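# Push chocolate bars from steel table onto infeed belt

## Task

Push the whole row of chocolate bars off the steel table and onto the white infeed belt, leaving each bar lying flat with all of it resting on the belt.

## Robot and tools

Robot: two arms, left_arm and right_arm, each ending in a 16-motor four-digit hand (index, middle, ring, thumb). The right arm has a right hand; the left arm has a mirrored left hand. A two-camera stand sits behind the arms. Each arm's calibrated base in the scene frame: left_arm at (+0.028, +0.231, 0) m, quat_wxyz (+1.000, 0, 0, -0.014); right_arm at (+0.047, -0.228, 0) m, quat_wxyz (+1.000, 0, 0, -0.005).

Frames: the scene frame has its origin at table-top height, centred between the arms' nominal bases. +z is up, +x points out over the table, and +y is toward left_arm. Each arm reports hand positions, orientations, targets and velocities in its own base frame. Fixed cameras and the table use the scene frame. Printed hand positions can be off by a few cm, more at long reach.

Hand point axes, right hand: +z runs along straight fingers toward the tips. +y leaves the palm face; the palm face is at y = -0.062. +x crosses the palm away from the thumb. On the left hand +x points toward the thumb. A rigid mast near the wrist on the palm side can strike objects.

execute_actions(actions, cameras): actions is a list of actions, each lasting 0.5 s. An action is a list of 1 to 15 rows, one per 1/30 s step. If you give fewer than 15 rows, the last row is held. Every row is a single flat list of 48 numbers in [-1, 1] covering both arms, in this order:
- Numbers 1-6: left_arm dx, dy, dz, rx, ry, rz.
- Numbers 7-22: left hand motors.
- Numbers 23-24: left current_limit, speed.
- Numbers 25-30: right_arm dx, dy, dz, rx, ry, rz.
- Numbers 31-46: right hand motors.
- Numbers 47-48: right current_limit, speed.

dx..rz are offsets, not poses. They are measured from that arm's Hand target at the start of the action, along that arm's own base axes. Each row counts from that same start, not from the previous row. A scale of 1.0 equals 0.6 m for dx, dy, dz and 180 degrees for rotation. rx, ry, rz form one rotation vector about the Hand target's position. Sending all zeros asks for the current target again. Repeating a nonzero offset moves the target further.

The controller limits commanded orientation to within 40 degrees of the measured one. The hand often stops short of its target and the elbow sags, so send the remaining distance as a further offset. To stop pressing into something, command the target back behind the hand point.

Hand motor numbers are absolute goal angles, scaled between each hinge's two stops. Their order is: index_mcp, index_abd, index_pip, index_dip, middle_mcp, middle_abd, middle_pip, middle_dip, ring_mcp, ring_abd, ring_pip, ring_dip, thumb_cmc, thumb_axl, thumb_mcp, thumb_ipl. Moving toward -1 curls a finger toward the palm, and for thumb_cmc swings the thumb in front of the palm. The open hand is +0.75, 0, +0.58, +0.70 for each finger, then thumb +0.71, +0.68, +0.23, +0.17. A zero is a real goal. To leave a hand unchanged, resend its hand_goal, hand_current_limit and hand_speed.

current_limit maps -1..+1 onto 0..550 mA, with a minimum of 11 mA. speed sets the motor rate to (speed+1)/2 of 8.5 rad/s. Both settings start at +0.4 and -0.6 and persist until changed. A flat, open or lightly curled hand works well as a pusher here.

cameras: names from cam_head_left, cam_head_right, cam_high, or ["all"], or []. Images come back by default only when actions is empty. An unknown name invalidates the call. All three images are 672x504.

Results give, per arm:
- end_effector_position (m) and end_effector_quat_wxyz, in the base frame.
- Hand target: the base for your next offsets.
- Joint positions, velocities and torques. Torques include gravity and friction; numbers 3 and 4 wrap at ±28 N m. Velocities may read "within noise".
- Per hand motor: hand_goal, hand_measured, hand_current_ma, and hand_state (moving, goal, blocked, or overload).
- hand_current_limit and hand_speed.
- Motor temperatures, with a MOTOR HOT line from 85 °C.

A call returns once the robot is still, waiting at most 3 s. The scene keeps running while you think, holding the last command.

zoom_image(camera, region): gives a closer view of a region of the latest image from cam_head_left, cam_head_right or cam_high. region is [x0, y0, x1, y1] in pixels, at most 504 by 504. read_manual(section) returns only licence texts. finished_scene(scene=1) ends the scene permanently. The bars must already be resting correctly on the belt with no help from the robot.

Avoid:
- Anything falling off the table or being left off it: the task fails.
- Hitting fixed or heavy objects hard, and long drops.
- Any contact or squeeze between the two arms or hands: it can end the scene.
- Slams, very hard pushes, and releasing moving parts.
- Hand motor overload: current at or above 495 mA for 5 s shuts a motor down for 10 s.
- Overheating: at 100 °C an arm drops and stays stopped for 30-60 s. Stretched-out arms and pushing toward unreachable poses heat the motors.
- Arm stops, which waste actions.

A loose item may sometimes get a brief external push. Move smoothly and gently, sliding the bars in small steps while watching the cameras.

Each tool is called after "Call:" in YAML: its name, and indented under it one key for each argument.

## Session

Call:
execute_actions:
  actions: []

Scene clock: 0.00 s.
left_arm: end_effector_position=(+0.6577, -0.1453, +0.3669) hand_goal=(+0.754, +0.000, +0.576, +0.696, +0.754, +0.000, +0.576, +0.696, +0.754, +0.000, +0.576, +0.696, +0.714, +0.678, +0.226, +0.168) hand_measured=(+0.754, +0.000, +0.576, +0.696, +0.754, +0.000, +0.576, +0.696, +0.754, +0.000, +0.576, +0.696, +0.714, +0.678, +0.226, +0.168) hand_current_ma=(+0, +0, +0, +0, +0, +0, +0, +0, +0, +0, +0, +0, +0, +0, +0, +0) hand_state=(goal, goal, goal, goal, goal, goal, goal, goal, goal, goal, goal, goal, goal, goal, goal, goal) hand_current_limit=0.40 hand_speed=-0.60 end_effector_quat_wxyz=(+0.270, +0.589, +0.289, +0.704) | right_arm: end_effector_position=(+0.5074, -0.0964, +0.2005) hand_goal=(+0.754, +0.000, +0.576, +0.696, +0.754, +0.000, +0.576, +0.696, +0.754, +0.000, +0.576, +0.696, +0.714, +0.678, +0.226, +0.168) hand_measured=(+0.754, +0.000, +0.576, +0.696, +0.754, +0.000, +0.576, +0.696, +0.754, +0.000, +0.576, +0.696, +0.714, +0.678, +0.226, +0.168) hand_current_ma=(+0, +0, +0, +0, +0, +0, +0, +0, +0, +0, +0, +0, +0, +0, +0, +0) hand_state=(goal, goal, goal, goal, goal, goal, goal, goal, goal, goal, goal, goal, goal, goal, goal, goal) hand_current_limit=0.40 hand_speed=-0.60 end_effector_quat_wxyz=(-0.065, +0.175, +0.906, +0.381)
Joint positions: left_arm=[-0.235 1.701 1.016 0.832 -0.32 0.795] | right_arm=[-0.536 1.879 1.523 -1.677 -0.669 -1.889]
Joint velocities: within noise
Joint torques (N m): no reading
Motor temperatures (°C): left_arm=[30 33 35 34 30 28] | right_arm=[32 33 31 31 29 32]
Heat: left arm: hottest elbow 35 °C; right arm: hottest shoulder 33 °C.
Hand target: left_arm +0.6590, -0.1456, +0.3841; +0.278, +0.576, +0.287, +0.713 | right_arm +0.5123, -0.0993, +0.2110; -0.052, +0.171, +0.909, +0.376

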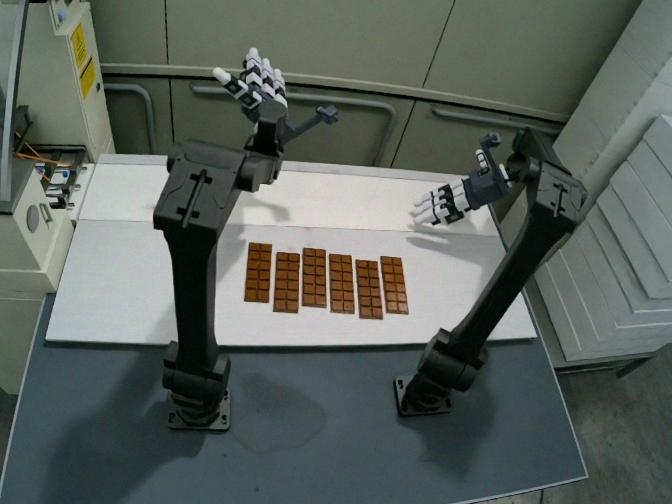

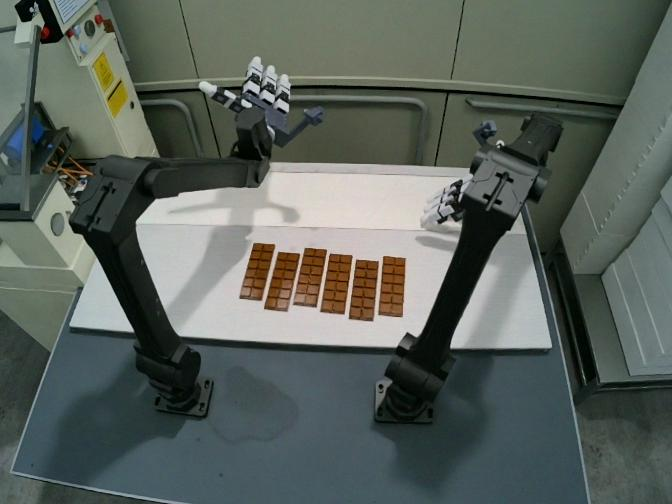

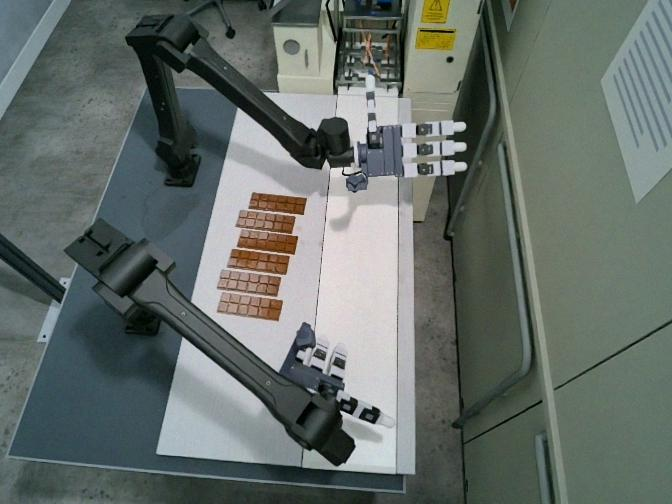

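Call:
zoom_image:
  camera: "cam_high"
  region: [190, 170, 430, 350]

Call:
zoom_image:
  camera: "cam_head_left"
  region: [210, 140, 540, 340]

Call:
zoom_image:
  camera: "cam_high"
  region: [280, 60, 450, 200]

Call:
zoom_image:
  camera: "cam_high"
  region: [270, 360, 450, 504]

Scaled by 2.100.

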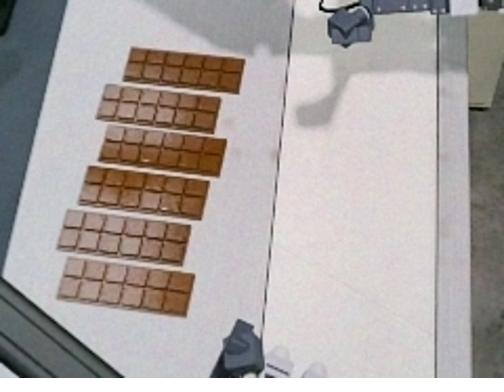

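Scaled by 1.527.

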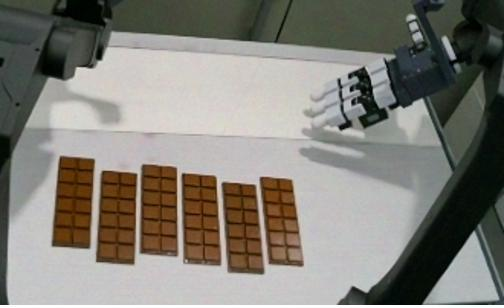

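Scaled by 2.965.

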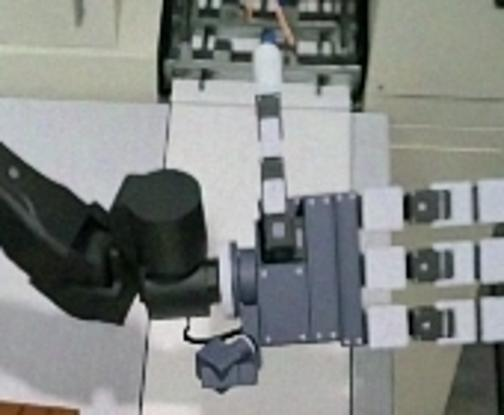

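Scaled by 2.800.

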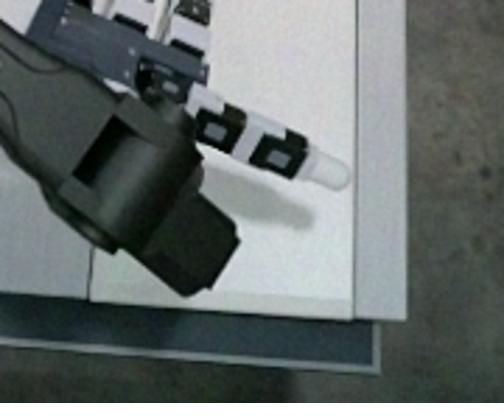

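Call:
execute_actions:
  actions:
    - [[-0.12,0.014,0.0,-0.0415,0.1236,0.0396,0.754,0.09,0.576,0.696,0.754,0,0.576,0.696,0.754,-0.09,0.576,0.696,0.714,0.678,0.226,0.168,0.4,-0.6,-0.06,0.03,0.1,-0.0549,0.0506,-0.0651,0.754,0.09,0.576,0.696,0.754,0,0.576,0.696,0.754,-0.09,0.576,0.696,0.714,0.678,0.226,0.168,0.4,-0.6]]
    - [[-0.13,0.014,-0.03,-0.0415,0.1236,0.0396,0.754,0.09,0.576,0.696,0.754,0,0.576,0.696,0.754,-0.09,0.576,0.696,0.714,0.678,0.226,0.168,0.4,-0.6,-0.1,0.05,0,-0.0549,0.0506,-0.0651,0.754,0.09,0.576,0.696,0.754,0,0.576,0.696,0.754,-0.09,0.576,0.696,0.714,0.678,0.226,0.168,0.4,-0.6]]
    - [[-0.13,0.014,-0.06,-0.0415,0.1236,0.0396,0.754,0.09,0.576,0.696,0.754,0,0.576,0.696,0.754,-0.09,0.576,0.696,0.714,0.678,0.226,0.168,0.4,-0.6,-0.1,0.055,0,-0.0549,0.0506,-0.0651,0.754,0.09,0.576,0.696,0.754,0,0.576,0.696,0.754,-0.09,0.576,0.696,0.714,0.678,0.226,0.168,0.4,-0.6]]
    - [[-0.13,0.014,-0.06,-0.0415,0.1236,0.0396,0.754,0.09,0.576,0.696,0.754,0,0.576,0.696,0.754,-0.09,0.576,0.696,0.714,0.678,0.226,0.168,0.4,-0.6,-0.1,0.055,-0.03,-0.0549,0.0506,-0.0651,0.754,0.09,0.576,0.696,0.754,0,0.576,0.696,0.754,-0.09,0.576,0.696,0.714,0.678,0.226,0.168,0.4,-0.6]]
    - [[-0.12,0.014,-0.06,-0.0415,0.1236,0.0396,0.754,0.09,0.576,0.696,0.754,0,0.576,0.696,0.754,-0.09,0.576,0.696,0.714,0.678,0.226,0.168,0.4,-0.6,-0.097,0.052,-0.03,-0.0549,0.0506,-0.0651,0.754,0.09,0.576,0.696,0.754,0,0.576,0.696,0.754,-0.09,0.576,0.696,0.714,0.678,0.226,0.168,0.4,-0.6]]
  cameras: ["all"]

Scene clock: 287.97 s.
left_arm: end_effector_position=(+0.2834, -0.1078, +0.2575) hand_goal=(+0.754, +0.090, +0.576, +0.696, +0.754, +0.000, +0.576, +0.696, +0.754, -0.090, +0.576, +0.696, +0.714, +0.678, +0.226, +0.168) hand_measured=(+0.752, +0.088, +0.576, +0.696, +0.752, +0.000, +0.576, +0.696, +0.752, -0.090, +0.576, +0.696, +0.714, +0.678, +0.224, +0.168) hand_current_ma=(-1, -4, +1, +0, -2, +0, +1, +0, -1, +0, +1, +0, +1, -1, -6, +0) hand_state=(goal, goal, goal, goal, goal, goal, goal, goal, goal, goal, goal, goal, goal, goal, goal, goal) hand_current_limit=0.40 hand_speed=-0.60 end_effector_quat_wxyz=(+0.000, +0.700, +0.712, -0.057) | right_arm: end_effector_position=(+0.2385, +0.0446, +0.2348) hand_goal=(+0.754, +0.090, +0.576, +0.696, +0.754, +0.000, +0.576, +0.696, +0.754, -0.090, +0.576, +0.696, +0.714, +0.678, +0.226, +0.168) hand_measured=(+0.754, +0.090, +0.576, +0.696, +0.754, +0.000, +0.576, +0.696, +0.754, -0.086, +0.576, +0.696, +0.714, +0.678, +0.222, +0.168) hand_current_ma=(-3, +1, +2, +0, -3, +2, +2, +0, -3, +10, +2, +0, +1, -3, -15, -1) hand_state=(goal, goal, goal, goal, goal, goal, goal, goal, goal, goal, goal, goal, goal, goal, goal, goal) hand_current_limit=0.40 hand_speed=-0.60 end_effector_quat_wxyz=(-0.030, +0.709, +0.704, +0.018)
Joint positions: left_arm=[-0.502 0.973 1.054 -1.683 0.11 -0.517] | right_arm=[0.346 0.738 0.868 -1.694 -0.07 0.354]
Joint torques (N m): left_arm=[0.85 -6.36 6.76 -0.38 0.16 -0.22] | right_arm=[0.21 -0.09 7.97 0.08 0.14 0.09]
Motor temperatures (°C): left_arm=[30 35 45 30 28 26] | right_arm=[31 37 41 30 32 28]
Heat: left arm: hottest elbow 45 °C; right arm: hottest elbow 41 °C.
Hand target: left_arm +0.2810, -0.1035, +0.2582; -0.123, +0.697, +0.696, -0.122 | right_arm +0.2381, +0.0460, +0.2349; -0.123, +0.696, +0.697, -0.123
Off the commanded pose: left_arm 0.005 m, 16 deg | right_arm 0.001 m, 19 deg.
joint sent to its limit (left arm) — joint 4 (wrist pitch), lower limit. The joint targets are off in orientation, not in position.
joint sent to its limit (right arm) — joint 4 (wrist pitch), lower limit. The joint targets are off in orientation, not in position.

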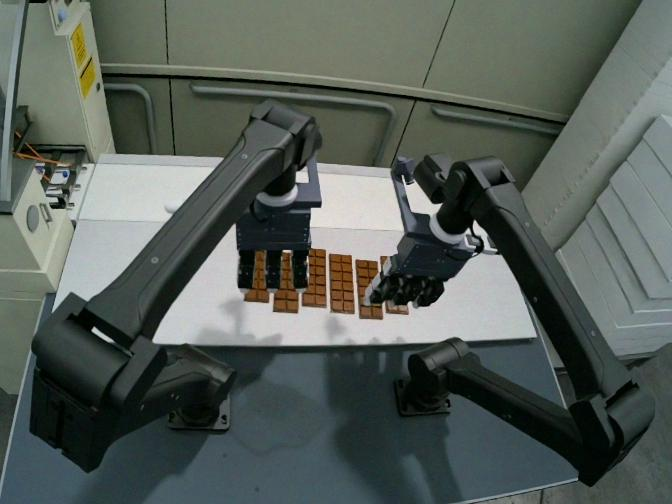

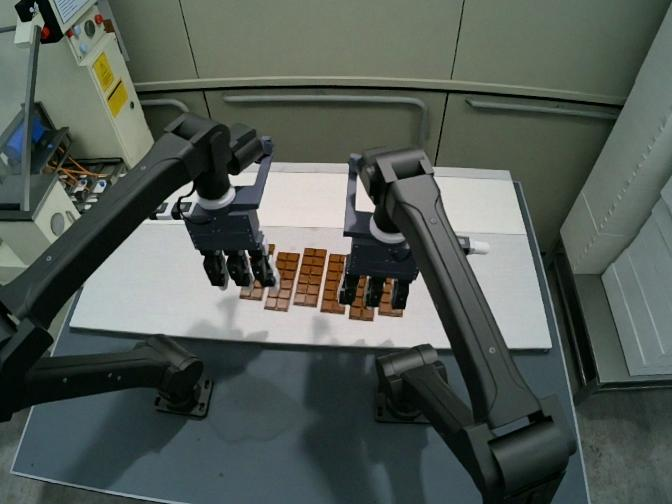

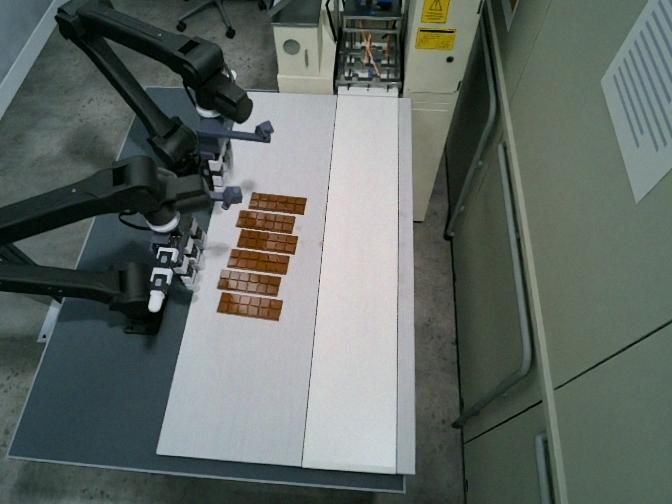

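Call:
execute_actions:
  actions:
    - [[-0.01,0,-0.115,0,0,0,0.754,0.09,0.576,0.696,0.754,0,0.576,0.696,0.754,-0.09,0.576,0.696,0.714,0.678,0.226,0.168,0.4,-0.6,-0.03,0,-0.096,0,0,0,0.754,0.09,0.576,0.696,0.754,0,0.576,0.696,0.754,-0.09,0.576,0.696,0.714,0.678,0.226,0.168,0.4,-0.6]]
    - [[-0.01,0,-0.115,0,0,0,0.754,0.09,0.576,0.696,0.754,0,0.576,0.696,0.754,-0.09,0.576,0.696,0.714,0.678,0.226,0.168,0.4,-0.6,-0.01,0,-0.096,0,0,0,0.754,0.09,0.576,0.696,0.754,0,0.576,0.696,0.754,-0.09,0.576,0.696,0.714,0.678,0.226,0.168,0.4,-0.6]]
  cameras: ["all"]

Scene clock: 309.77 s.
left_arm: end_effector_position=(+0.2628, -0.1024, +0.1198) hand_goal=(+0.754, +0.090, +0.576, +0.696, +0.754, +0.000, +0.576, +0.696, +0.754, -0.090, +0.576, +0.696, +0.714, +0.678, +0.226, +0.168) hand_measured=(+0.752, +0.088, +0.576, +0.696, +0.750, +0.000, +0.576, +0.696, +0.760, -0.084, +0.580, +0.698, +0.712, +0.678, +0.224, +0.168) hand_current_ma=(-5, -4, +1, +0, -5, +0, +1, +0, +11, +10, +8, +2, -2, -1, -6, +0) hand_state=(goal, goal, goal, goal, goal, goal, goal, goal, goal, goal, goal, goal, goal, goal, goal, goal) hand_current_limit=0.40 hand_speed=-0.60 end_effector_quat_wxyz=(-0.133, +0.697, +0.694, -0.123) | right_arm: end_effector_position=(+0.2114, +0.0469, +0.1222) hand_goal=(+0.754, +0.090, +0.576, +0.696, +0.754, +0.000, +0.576, +0.696, +0.754, -0.090, +0.576, +0.696, +0.714, +0.678, +0.226, +0.168) hand_measured=(+0.752, +0.090, +0.576, +0.696, +0.752, +0.000, +0.576, +0.696, +0.752, -0.088, +0.576, +0.696, +0.714, +0.678, +0.222, +0.168) hand_current_ma=(-8, +1, +2, +0, -10, +2, +2, +0, -10, +10, +2, +0, -3, -3, -15, -1) hand_state=(goal, goal, goal, goal, goal, goal, goal, goal, goal, goal, goal, goal, goal, goal, goal, goal) hand_current_limit=0.40 hand_speed=-0.60 end_effector_quat_wxyz=(-0.120, +0.695, +0.698, -0.125)
Joint positions: left_arm=[-0.479 1.177 0.845 -1.57 0.151 -0.45] | right_arm=[0.356 0.951 0.702 -1.653 -0.113 0.332]
Joint torques (N m): left_arm=[1.08 -7.47 6.22 -0.08 0.2 -0.1] | right_arm=[-2.2 -1.96 6.86 -0.12 -0.2 -0.06]
Heat: left arm: hottest elbow 44 °C; right arm: hottest elbow 39 °C.
Hand target: left_arm +0.2690, -0.1036, +0.1202; -0.123, +0.697, +0.696, -0.122 | right_arm +0.2140, +0.0459, +0.1197; -0.123, +0.696, +0.697, -0.123
Off the commanded pose: left_arm 0.006 m, 1 deg | right_arm 0.004 m, 0 deg.

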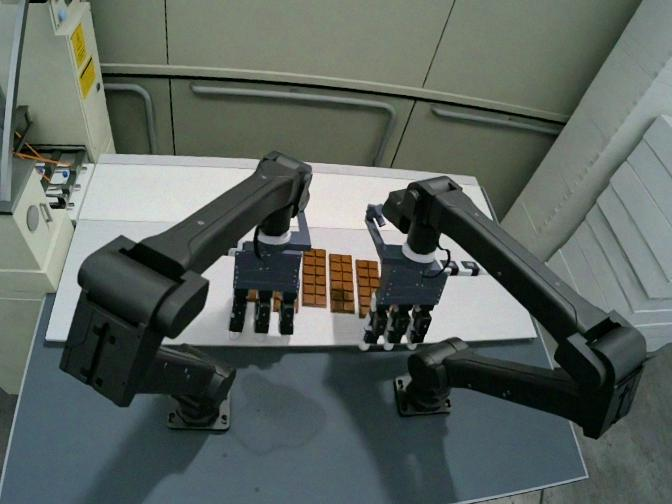

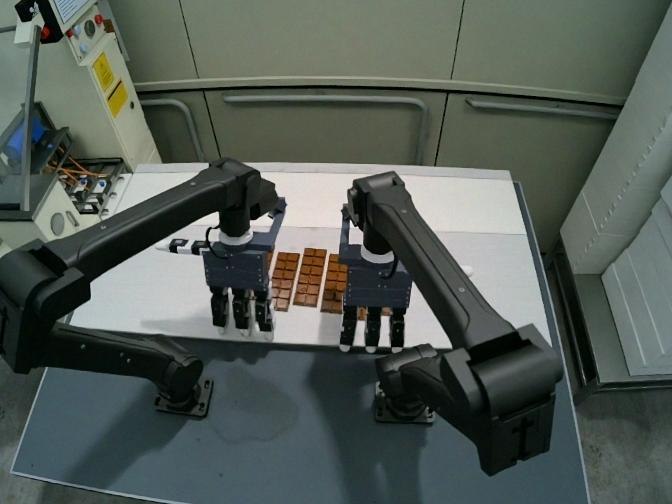

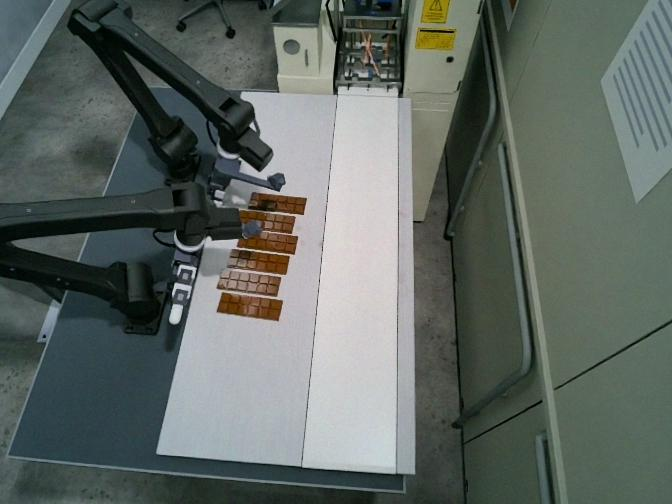

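Call:
zoom_image:
  camera: "cam_head_left"
  region: [220, 230, 450, 370]

Call:
zoom_image:
  camera: "cam_head_right"
  region: [190, 230, 430, 370]

Call:
zoom_image:
  camera: "cam_high"
  region: [150, 130, 320, 340]

Scaled by 2.191.

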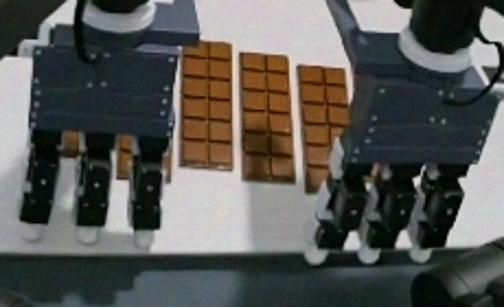

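Scaled by 2.100.

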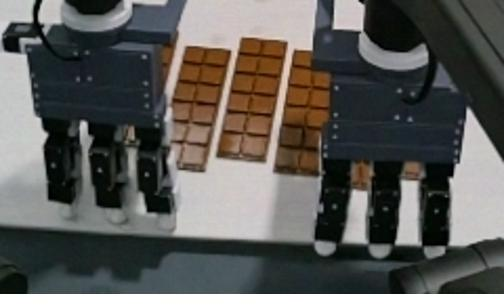

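Scaled by 2.400.

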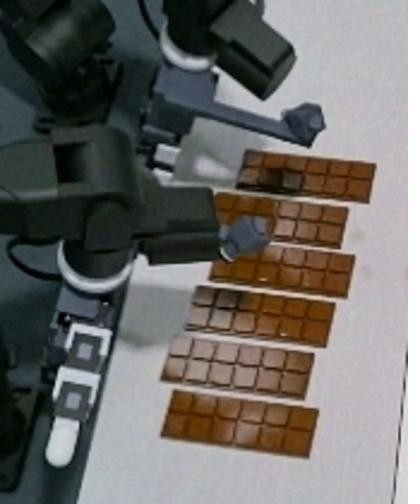

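Call:
execute_actions:
  actions:
    - [[0.015,-0.035,0,0,0,0,0.754,0.09,0.576,0.696,0.754,0,0.576,0.696,0.754,-0.09,0.576,0.696,0.714,0.678,0.226,0.168,0.4,-0.6,0.05,-0.02,0,0,0,0,0.754,0.09,0.576,0.696,0.754,0,0.576,0.696,0.754,-0.09,0.576,0.696,0.714,0.678,0.226,0.168,0.4,-0.6]]
    - [[0,0,-0.017,0,0,0,0.754,0.09,0.576,0.696,0.754,0,0.576,0.696,0.754,-0.09,0.576,0.696,0.714,0.678,0.226,0.168,0.4,-0.6,0,0,-0.017,0,0,0,0.754,0.09,0.576,0.696,0.754,0,0.576,0.696,0.754,-0.09,0.576,0.696,0.714,0.678,0.226,0.168,0.4,-0.6]]
  cameras: ["all"]

Scene clock: 372.97 s.
left_arm: end_effector_position=(+0.2691, -0.1120, +0.1168) hand_goal=(+0.754, +0.090, +0.576, +0.696, +0.754, +0.000, +0.576, +0.696, +0.754, -0.090, +0.576, +0.696, +0.714, +0.678, +0.226, +0.168) hand_measured=(+0.752, +0.088, +0.576, +0.696, +0.764, +0.012, +0.584, +0.698, +0.782, -0.014, +0.594, +0.704, +0.712, +0.678, +0.224, +0.168) hand_current_ma=(-5, -4, +1, +0, +26, +24, +16, +4, +80, +226, +45, +14, -2, -1, -6, +0) hand_state=(goal, goal, goal, goal, goal, goal, goal, goal, blocked, blocked, goal, goal, goal, goal, goal, goal) hand_current_limit=0.40 hand_speed=-0.60 end_effector_quat_wxyz=(-0.133, +0.694, +0.697, -0.122) | right_arm: end_effector_position=(+0.2268, +0.0323, +0.1075) hand_goal=(+0.754, +0.090, +0.576, +0.696, +0.754, +0.000, +0.576, +0.696, +0.754, -0.090, +0.576, +0.696, +0.714, +0.678, +0.226, +0.168) hand_measured=(+0.764, +0.094, +0.582, +0.698, +0.766, +0.002, +0.584, +0.698, +0.766, -0.090, +0.582, +0.698, +0.712, +0.678, +0.222, +0.168) hand_current_ma=(+42, +11, +26, +11, +53, +4, +35, +10, +48, +2, +23, +4, -5, -3, -15, -1) hand_state=(goal, goal, goal, goal, goal, goal, goal, goal, goal, goal, goal, goal, goal, goal, goal, goal) hand_current_limit=0.40 hand_speed=-0.60 end_effector_quat_wxyz=(-0.131, +0.694, +0.694, -0.137)
Joint positions: left_arm=[-0.501 1.209 0.862 -1.552 0.157 -0.479] | right_arm=[0.262 1.028 0.706 -1.62 -0.089 0.245]
Joint torques (N m): left_arm=[-1.26 -5.77 6.31 1.09 0.63 -0.3] | right_arm=[-2.02 -1.61 8.38 0.59 0.12 -0.1]
Heat: left arm: hottest elbow 41 °C; right arm: hottest elbow 39 °C.
Hand target: left_arm +0.2780, -0.1245, +0.1101; -0.123, +0.697, +0.696, -0.122 | right_arm +0.2440, +0.0339, +0.1096; -0.123, +0.696, +0.697, -0.123
Off the commanded pose: left_arm 0.017 m, 1 deg | right_arm 0.017 m, 2 deg.

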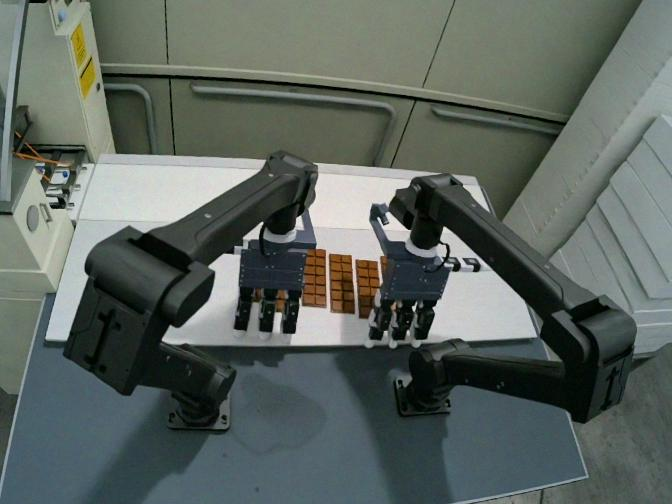

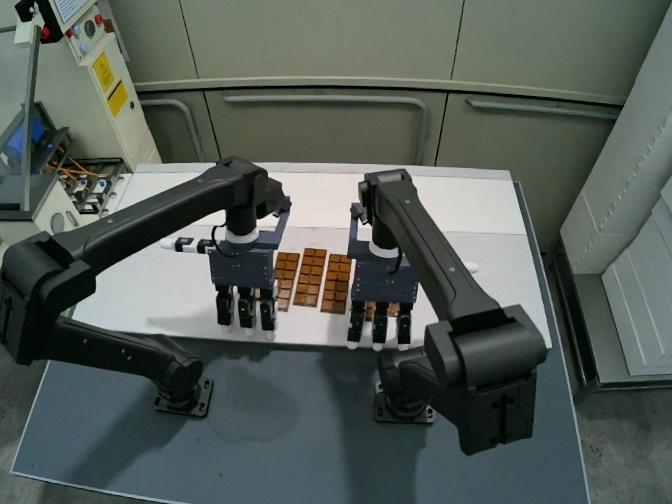

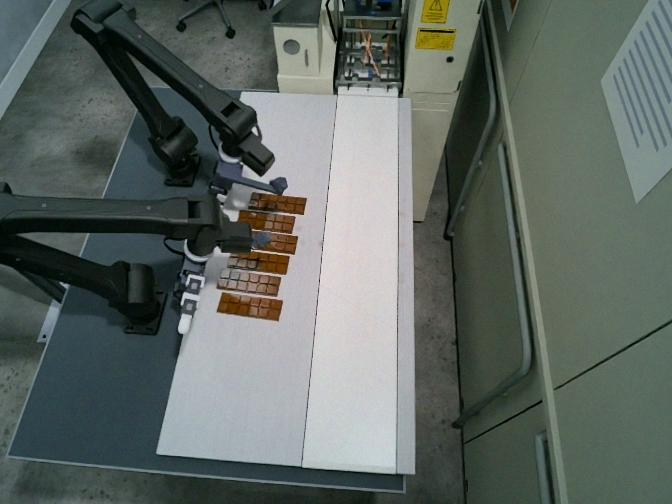

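Call:
execute_actions:
  actions:
    - [[0,0,0.022,-0.0072,0,0,0.754,0.09,0.576,0.696,0.754,0,0.576,0.696,0.754,-0.09,0.576,0.696,0.714,0.678,0.226,0.168,0.4,-0.6,0,0,0.007,0,0,0,0.754,0.09,0.576,0.696,0.754,0,0.576,0.696,0.754,-0.09,0.576,0.696,0.714,0.678,0.226,0.168,0.4,-0.6]]
    - [[0.02,0,0,0,0,0,0.754,0.09,0.576,0.696,0.754,0,0.576,0.696,0.754,-0.09,0.576,0.696,0.714,0.678,0.226,0.168,0.4,-0.6,0.02,0,0,0,0,0,0.754,0.09,0.576,0.696,0.754,0,0.576,0.696,0.754,-0.09,0.576,0.696,0.714,0.678,0.226,0.168,0.4,-0.6]]
  cameras: ["all"]

Call:
zoom_image:
  camera: "cam_head_left"
  region: [220, 230, 450, 370]

Call:
zoom_image:
  camera: "cam_head_right"
  region: [190, 230, 430, 370]

Scene clock: 395.27 s.
left_arm: end_effector_position=(+0.2721, -0.1149, +0.1146) hand_goal=(+0.754, +0.090, +0.576, +0.696, +0.754, +0.000, +0.576, +0.696, +0.754, -0.090, +0.576, +0.696, +0.714, +0.678, +0.226, +0.168) hand_measured=(+0.752, +0.088, +0.576, +0.696, +0.768, +0.036, +0.586, +0.700, +0.782, -0.046, +0.596, +0.706, +0.712, +0.678, +0.224, +0.168) hand_current_ma=(-2, -4, +1, +0, +36, +91, +22, +7, +86, +113, +51, +21, -2, -1, -6, +0) hand_state=(goal, goal, goal, goal, goal, blocked, goal, goal, blocked, blocked, goal, goal, goal, goal, goal, goal) hand_current_limit=0.40 hand_speed=-0.60 end_effector_quat_wxyz=(-0.136, +0.696, +0.693, -0.130) | right_arm: end_effector_position=(+0.2312, +0.0318, +0.1046) hand_goal=(+0.754, +0.090, +0.576, +0.696, +0.754, +0.000, +0.576, +0.696, +0.754, -0.090, +0.576, +0.696, +0.714, +0.678, +0.226, +0.168) hand_measured=(+0.772, +0.094, +0.588, +0.704, +0.774, +0.002, +0.590, +0.702, +0.774, -0.090, +0.588, +0.700, +0.712, +0.678, +0.222, +0.168) hand_current_ma=(+80, +10, +50, +28, +90, +3, +61, +24, +88, +2, +45, +17, -5, -3, -15, -1) hand_state=(goal, goal, goal, goal, blocked, goal, goal, goal, goal, goal, goal, goal, goal, goal, goal, goal) hand_current_limit=0.40 hand_speed=-0.60 end_effector_quat_wxyz=(-0.138, +0.693, +0.693, -0.145)
Joint positions: left_arm=[-0.494 1.229 0.873 -1.555 0.168 -0.46] | right_arm=[0.252 1.062 0.718 -1.62 -0.088 0.234]
Joint torques (N m): left_arm=[0.73 -7.12 8.69 -0.17 0.53 -0.1] | right_arm=[-2.02 -2.37 9.72 0.46 0.26 -0.09]
Motor temperatures (°C): left_arm=[30 32 40 28 28 26] | right_arm=[31 33 38 30 30 27]
Heat: left arm: hottest elbow 40 °C; right arm: hottest elbow 38 °C.
Hand target: left_arm +0.2900, -0.1246, +0.1232; -0.115, +0.698, +0.695, -0.130 | right_arm +0.2560, +0.0339, +0.1138; -0.123, +0.696, +0.697, -0.123
Off the commanded pose: left_arm 0.022 m, 2 deg | right_arm 0.027 m, 3 deg.

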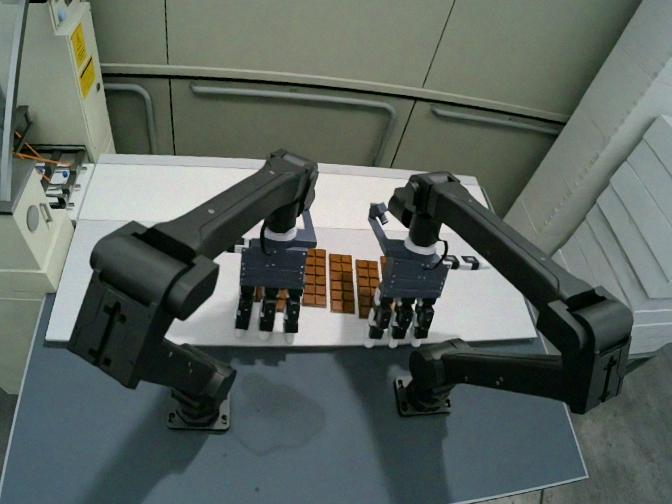

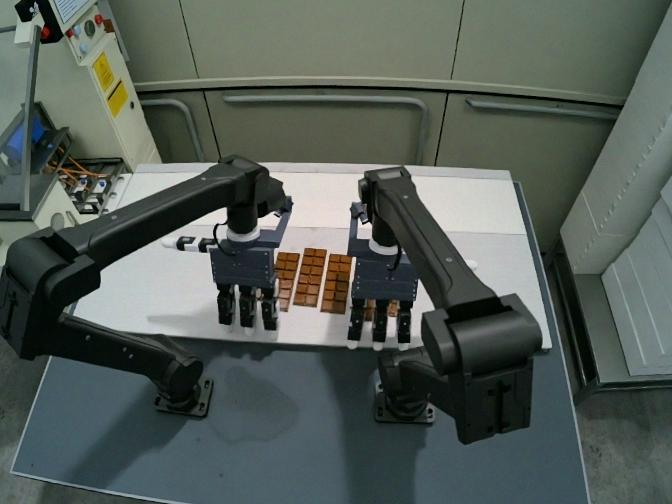

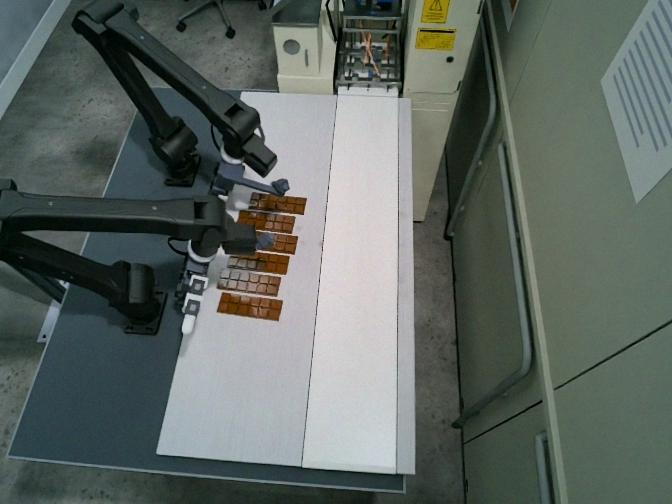

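Scaled by 2.191.

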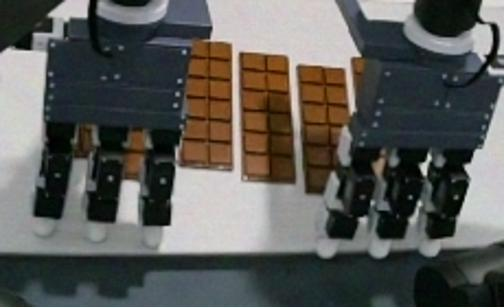

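Scaled by 2.100.

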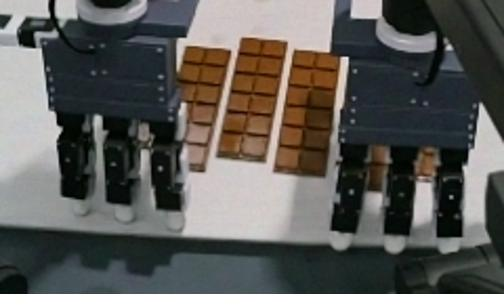

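Call:
execute_actions:
  actions:
    - [[0,0,0.03,-0.004,0,0,0.754,0.09,0.576,0.696,0.754,0,0.576,0.696,0.754,-0.09,0.576,0.696,0.714,0.678,0.226,0.168,0.4,-0.6,0,-0.012,0.03,0,0,0,0.754,0.09,0.576,0.696,0.754,0,0.576,0.696,0.754,-0.09,0.576,0.696,0.714,0.678,0.226,0.168,0.4,-0.6]]

Scene clock: 400.13 s.
left_arm: end_effector_position=(+0.2769, -0.1197, +0.1244) hand_goal=(+0.754, +0.090, +0.576, +0.696, +0.754, +0.000, +0.576, +0.696, +0.754, -0.090, +0.576, +0.696, +0.714, +0.678, +0.226, +0.168) hand_measured=(+0.752, +0.088, +0.576, +0.696, +0.752, +0.004, +0.578, +0.698, +0.752, -0.086, +0.578, +0.698, +0.712, +0.678, +0.224, +0.168) hand_current_ma=(-4, -4, +1, +0, -5, +4, +2, +4, -4, +6, +2, +4, -2, -1, -6, +0) hand_state=(goal, goal, goal, goal, goal, goal, goal, goal, goal, goal, goal, goal, goal, goal, goal, goal) hand_current_limit=0.40 hand_speed=-0.60 end_effector_quat_wxyz=(-0.128, +0.697, +0.693, -0.137) | right_arm: end_effector_position=(+0.2378, +0.0259, +0.1116) hand_goal=(+0.754, +0.090, +0.576, +0.696, +0.754, +0.000, +0.576, +0.696, +0.754, -0.090, +0.576, +0.696, +0.714, +0.678, +0.226, +0.168) hand_measured=(+0.752, +0.088, +0.578, +0.698, +0.752, -0.002, +0.578, +0.698, +0.752, -0.092, +0.578, +0.698, +0.712, +0.678, +0.222, +0.168) hand_current_ma=(-9, -4, +5, +11, -10, -5, +6, +10, -11, -4, +5, +10, -5, -3, -15, -1) hand_state=(goal, goal, goal, goal, goal, goal, goal, goal, goal, goal, goal, goal, goal, goal, goal, goal) hand_current_limit=0.40 hand_speed=-0.60 end_effector_quat_wxyz=(-0.134, +0.693, +0.694, -0.141)
Joint positions: left_arm=[-0.489 1.229 0.902 -1.574 0.183 -0.453] | right_arm=[0.222 1.062 0.738 -1.632 -0.074 0.206]
Joint torques (N m): left_arm=[1.08 -8.88 9.05 -1.37 0.25 -0.07] | right_arm=[-2.08 -4.25 10.81 -1.02 0.09 -0.09]
Heat: left arm: hottest elbow 41 °C; right arm: hottest elbow 39 °C.
Hand target: left_arm +0.2900, -0.1245, +0.1412; -0.111, +0.699, +0.694, -0.134 | right_arm +0.2561, +0.0268, +0.1318; -0.123, +0.696, +0.697, -0.123
Off the commanded pose: left_arm 0.022 m, 2 deg | right_arm 0.027 m, 2 deg.

Call:
execute_actions:
  actions:
    - [[0.05,0,-0.004,0,0,0,0.754,0.09,0.576,0.696,0.754,0,0.576,0.696,0.754,-0.09,0.576,0.696,0.714,0.678,0.226,0.168,0.4,-0.6,0.06,0,0,0,0,0,0.754,0.09,0.576,0.696,0.754,0,0.576,0.696,0.754,-0.09,0.576,0.696,0.714,0.678,0.226,0.168,0.4,-0.6]]
  cameras: ["all"]

Call:
zoom_image:
  camera: "cam_head_left"
  region: [220, 230, 450, 370]

Call:
zoom_image:
  camera: "cam_head_right"
  region: [190, 230, 430, 370]

Scene clock: 407.77 s.
left_arm: end_effector_position=(+0.3034, -0.1186, +0.1248) hand_goal=(+0.754, +0.090, +0.576, +0.696, +0.754, +0.000, +0.576, +0.696, +0.754, -0.090, +0.576, +0.696, +0.714, +0.678, +0.226, +0.168) hand_measured=(+0.752, +0.088, +0.576, +0.696, +0.750, +0.002, +0.578, +0.698, +0.750, -0.086, +0.578, +0.698, +0.712, +0.678, +0.224, +0.168) hand_current_ma=(-5, -4, +1, +0, -6, +4, +2, +4, -6, +6, +2, +4, -2, -1, -6, +0) hand_state=(goal, goal, goal, goal, goal, goal, goal, goal, goal, goal, goal, goal, goal, goal, goal, goal) hand_current_limit=0.40 hand_speed=-0.60 end_effector_quat_wxyz=(-0.128, +0.695, +0.694, -0.139) | right_arm: end_effector_position=(+0.2681, +0.0257, +0.1162) hand_goal=(+0.754, +0.090, +0.576, +0.696, +0.754, +0.000, +0.576, +0.696, +0.754, -0.090, +0.576, +0.696, +0.714, +0.678, +0.226, +0.168) hand_measured=(+0.752, +0.088, +0.578, +0.698, +0.750, -0.002, +0.578, +0.698, +0.750, -0.092, +0.578, +0.698, +0.712, +0.678, +0.222, +0.168) hand_current_ma=(-11, -4, +4, +11, -13, -5, +6, +10, -14, -4, +5, +10, -6, -3, -15, -1) hand_state=(goal, goal, goal, goal, goal, goal, goal, goal, goal, goal, goal, goal, goal, goal, goal, goal) hand_current_limit=0.40 hand_speed=-0.60 end_effector_quat_wxyz=(-0.136, +0.692, +0.694, -0.144)
Joint positions: left_arm=[-0.445 1.296 0.96 -1.575 0.175 -0.413] | right_arm=[0.195 1.152 0.813 -1.626 -0.064 0.18]
Joint torques (N m): left_arm=[0.91 -9.11 9.07 -0.98 0.08 -0.07] | right_arm=[-2.14 -4.48 10.67 -0.31 0.1 -0.06]
Heat: left arm: hottest elbow 42 °C; right arm: hottest elbow 40 °C.
Hand target: left_arm +0.3199, -0.1245, +0.1388; -0.111, +0.699, +0.694, -0.134 | right_arm +0.2919, +0.0268, +0.1317; -0.123, +0.696, +0.697, -0.123
Off the commanded pose: left_arm 0.023 m, 2 deg | right_arm 0.029 m, 3 deg.

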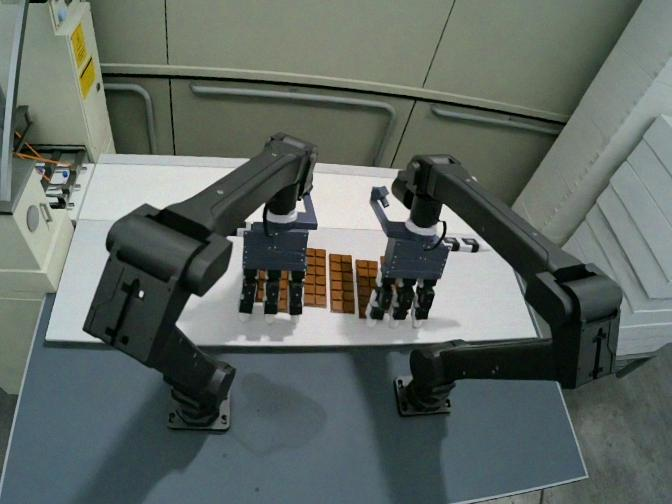

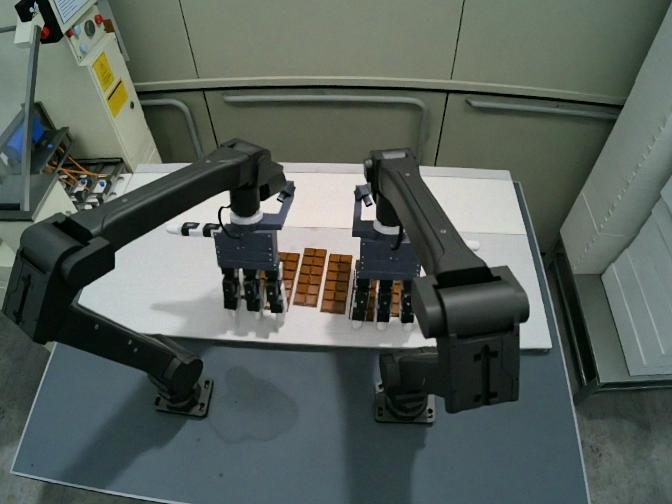

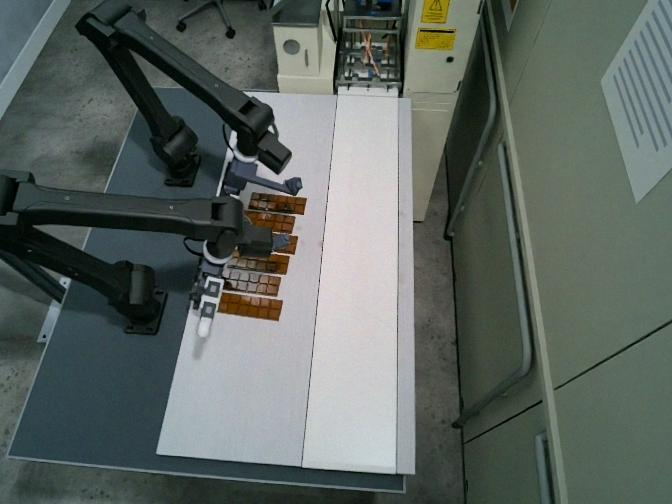

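Scaled by 2.191.

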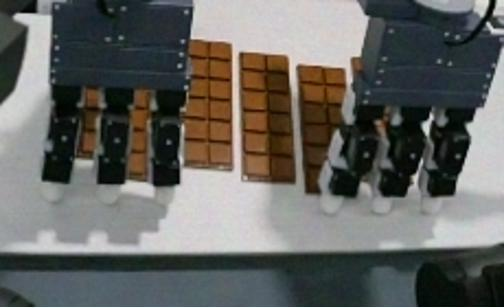

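Scaled by 2.100.

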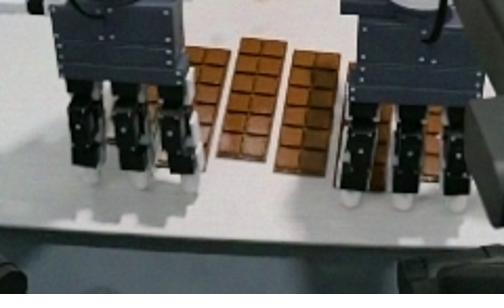

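Call:
execute_actions:
  actions:
    - [[0,0,-0.006,0,0,0,0.754,0.0,0.576,0.696,0.754,0,0.576,0.696,0.754,-0.06,0.576,0.696,0.714,0.678,0.226,0.168,0.4,-0.6,0,0.019,-0.01,0,0,0,0.754,0.0,0.576,0.696,0.754,0,0.576,0.696,0.754,0,0.576,0.696,0.714,0.678,0.226,0.168,0.4,-0.6]]
    - [[0.04,0,0,0,0,0,0.754,0.0,0.576,0.696,0.754,0,0.576,0.696,0.754,-0.06,0.576,0.696,0.714,0.678,0.226,0.168,0.4,-0.6,0.04,0,-0.002,0,0,0,0.754,0.0,0.576,0.696,0.754,0,0.576,0.696,0.754,0,0.576,0.696,0.714,0.678,0.226,0.168,0.4,-0.6]]
  cameras: ["all"]

Call:
zoom_image:
  camera: "cam_head_left"
  region: [220, 230, 450, 370]

Call:
zoom_image:
  camera: "cam_head_right"
  region: [190, 230, 430, 370]

Scene clock: 459.53 s.
left_arm: end_effector_position=(+0.3242, -0.1185, +0.1214) hand_goal=(+0.754, +0.000, +0.576, +0.696, +0.754, +0.000, +0.576, +0.696, +0.754, -0.060, +0.576, +0.696, +0.714, +0.678, +0.226, +0.168) hand_measured=(+0.750, +0.004, +0.576, +0.696, +0.750, +0.002, +0.578, +0.698, +0.754, -0.062, +0.578, +0.698, +0.712, +0.678, +0.224, +0.168) hand_current_ma=(-5, +5, +1, +0, -6, +4, +2, +4, +0, -4, +2, +4, -2, -1, -6, +0) hand_state=(goal, goal, goal, goal, goal, goal, goal, goal, goal, goal, goal, goal, goal, goal, goal, goal) hand_current_limit=0.40 hand_speed=-0.60 end_effector_quat_wxyz=(-0.132, +0.695, +0.693, -0.142) | right_arm: end_effector_position=(+0.2892, +0.0341, +0.1091) hand_goal=(+0.754, +0.000, +0.576, +0.696, +0.754, +0.000, +0.576, +0.696, +0.754, +0.000, +0.576, +0.696, +0.714, +0.678, +0.226, +0.168) hand_measured=(+0.752, +0.002, +0.578, +0.698, +0.750, -0.002, +0.578, +0.698, +0.764, -0.002, +0.582, +0.698, +0.712, +0.678, +0.222, +0.168) hand_current_ma=(-12, +9, +4, +11, -14, -5, +5, +10, +46, -7, +25, +11, -6, -3, -15, -1) hand_state=(goal, goal, goal, goal, goal, goal, goal, goal, goal, goal, goal, goal, goal, goal, goal, goal) hand_current_limit=0.40 hand_speed=-0.60 end_effector_quat_wxyz=(-0.139, +0.693, +0.692, -0.146)
Joint positions: left_arm=[-0.417 1.357 1.007 -1.575 0.167 -0.385] | right_arm=[0.208 1.23 0.855 -1.596 -0.073 0.194]
Joint torques (N m): left_arm=[0.85 -9.93 9.1 -0.64 0.04 -0.07] | right_arm=[-1.32 -5.71 10.73 -0.1 0.08 -0.01]
Motor temperatures (°C): left_arm=[30 32 45 28 28 26] | right_arm=[31 33 44 30 30 27]
Heat: left arm: hottest elbow 45 °C; right arm: hottest elbow 44 °C.
Hand target: left_arm +0.3439, -0.1245, +0.1351; -0.111, +0.699, +0.694, -0.134 | right_arm +0.3160, +0.0382, +0.1245; -0.123, +0.696, +0.697, -0.123
Off the commanded pose: left_arm 0.025 m, 3 deg | right_arm 0.031 m, 3 deg.

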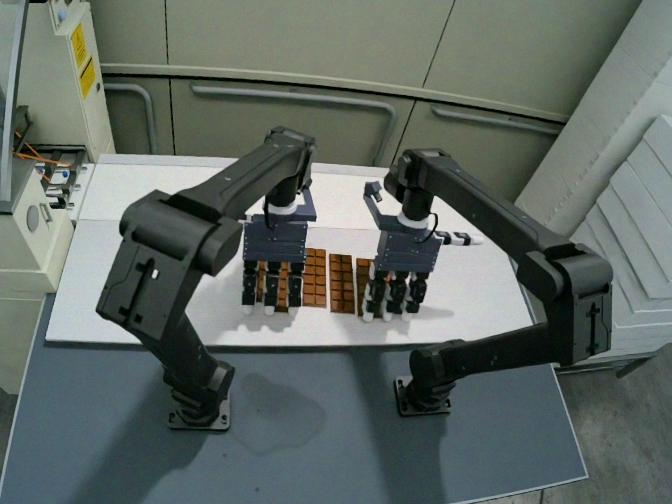

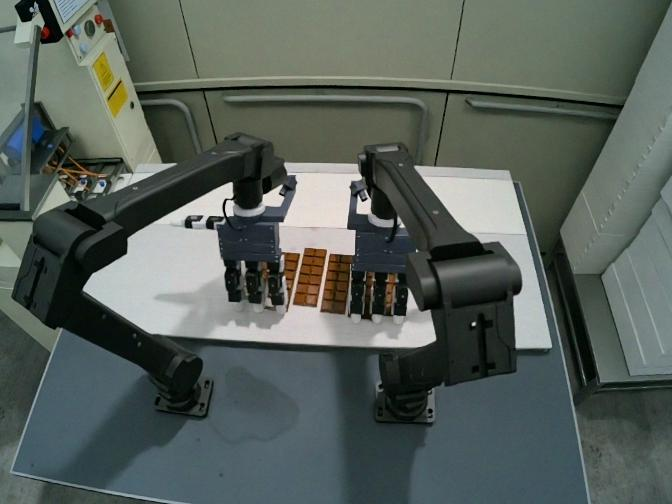

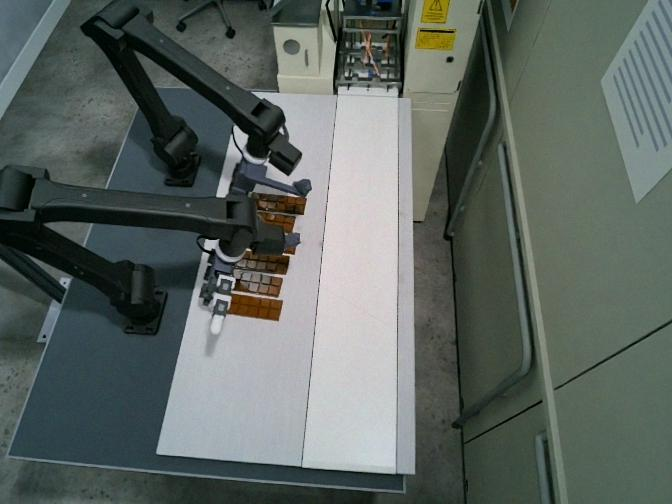

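Scaled by 2.191.

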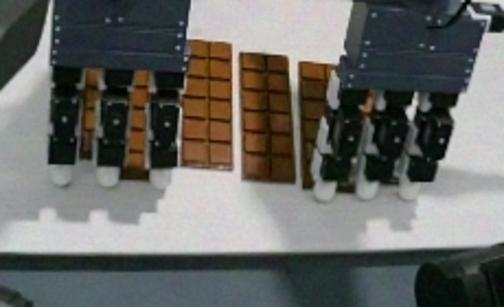

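Scaled by 2.100.

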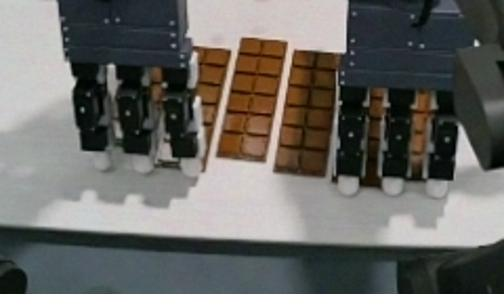

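Call:
execute_actions:
  actions:
    - [[0.07,0,0,0,0,0,0.754,0.0,0.576,0.696,0.754,0,0.576,0.696,0.754,-0.06,0.576,0.696,0.714,0.678,0.226,0.168,0.4,-0.6,0.08,0,0.002,0,0,0,0.754,0.0,0.576,0.696,0.754,0,0.576,0.696,0.754,0,0.576,0.696,0.714,0.678,0.226,0.168,0.4,-0.6]]
    - [[0.07,0,0,0,0,0,0.754,0.0,0.576,0.696,0.754,0,0.576,0.696,0.754,-0.06,0.576,0.696,0.714,0.678,0.226,0.168,0.4,-0.6,0.08,0,0.001,0,0,0,0.754,0.0,0.576,0.696,0.754,0,0.576,0.696,0.754,0,0.576,0.696,0.714,0.678,0.226,0.168,0.4,-0.6]]
  cameras: ["all"]

Call:
zoom_image:
  camera: "cam_head_left"
  region: [220, 200, 450, 340]

Call:
zoom_image:
  camera: "cam_head_right"
  region: [190, 200, 430, 340]

Scene clock: 474.00 s.
left_arm: end_effector_position=(+0.4088, -0.1216, +0.1249) hand_goal=(+0.754, +0.000, +0.576, +0.696, +0.754, +0.000, +0.576, +0.696, +0.754, -0.060, +0.576, +0.696, +0.714, +0.678, +0.226, +0.168) hand_measured=(+0.778, +0.002, +0.592, +0.706, +0.750, +0.002, +0.578, +0.698, +0.770, -0.060, +0.588, +0.702, +0.712, +0.678, +0.224, +0.168) hand_current_ma=(+67, +3, +40, +23, -7, +1, +2, +4, +41, +0, +26, +11, -4, -1, -6, +0) hand_state=(blocked, goal, goal, goal, goal, goal, goal, goal, goal, goal, goal, goal, goal, goal, goal, goal) hand_current_limit=0.40 hand_speed=-0.60 end_effector_quat_wxyz=(-0.126, +0.695, +0.693, -0.142) | right_arm: end_effector_position=(+0.3858, +0.0386, +0.1151) hand_goal=(+0.754, +0.000, +0.576, +0.696, +0.754, +0.000, +0.576, +0.696, +0.754, +0.000, +0.576, +0.696, +0.714, +0.678, +0.226, +0.168) hand_measured=(+0.768, +0.002, +0.586, +0.700, +0.750, -0.002, +0.578, +0.698, +0.770, +0.002, +0.586, +0.700, +0.712, +0.678, +0.222, +0.168) hand_current_ma=(+63, +4, +38, +17, -15, -5, +5, +10, +68, +3, +38, +16, -8, -3, -15, -1) hand_state=(goal, goal, goal, goal, goal, goal, goal, goal, goal, goal, goal, goal, goal, goal, goal, goal) hand_current_limit=0.40 hand_speed=-0.60 end_effector_quat_wxyz=(-0.135, +0.694, +0.693, -0.141)
Joint positions: left_arm=[-0.34 1.551 1.224 -1.596 0.145 -0.311] | right_arm=[0.168 1.469 1.099 -1.59 -0.056 0.157]
Joint torques (N m): left_arm=[0.85 -12.45 9.21 -0.88 -0.07 -0.05] | right_arm=[-2.08 -9.17 10.84 -0.29 0.13 -0.11]
Heat: left arm: hottest elbow 44 °C; right arm: hottest elbow 46 °C.
Hand target: left_arm +0.4280, -0.1245, +0.1353; -0.111, +0.699, +0.694, -0.134 | right_arm +0.4121, +0.0382, +0.1264; -0.123, +0.696, +0.697, -0.123
Off the commanded pose: left_arm 0.022 m, 2 deg | right_arm 0.028 m, 3 deg.

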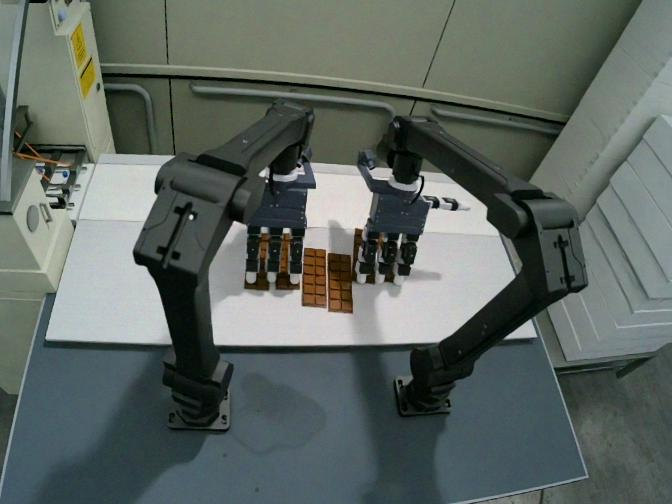

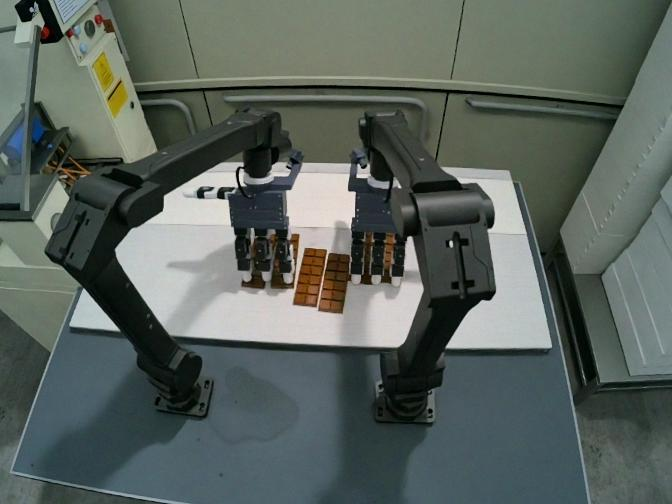

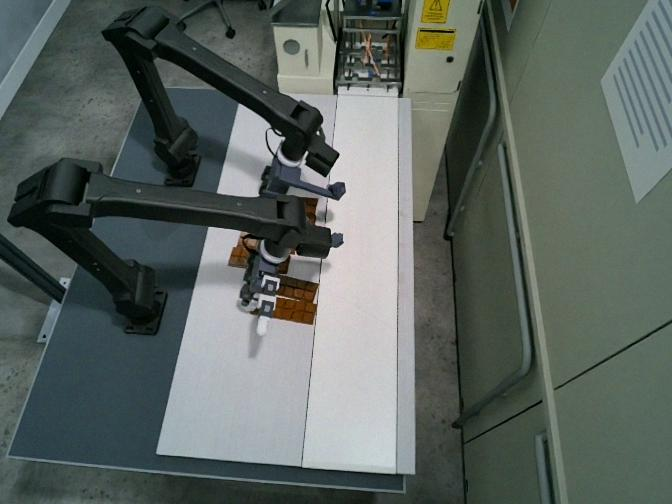

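Scaled by 2.191.

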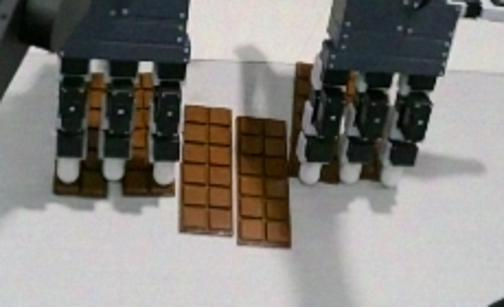

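Scaled by 2.100.

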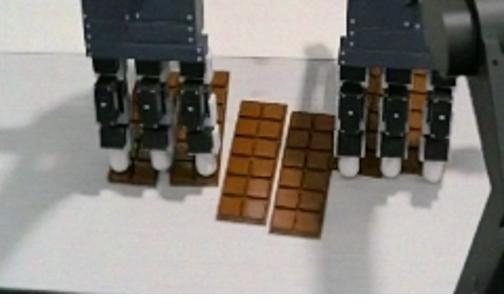

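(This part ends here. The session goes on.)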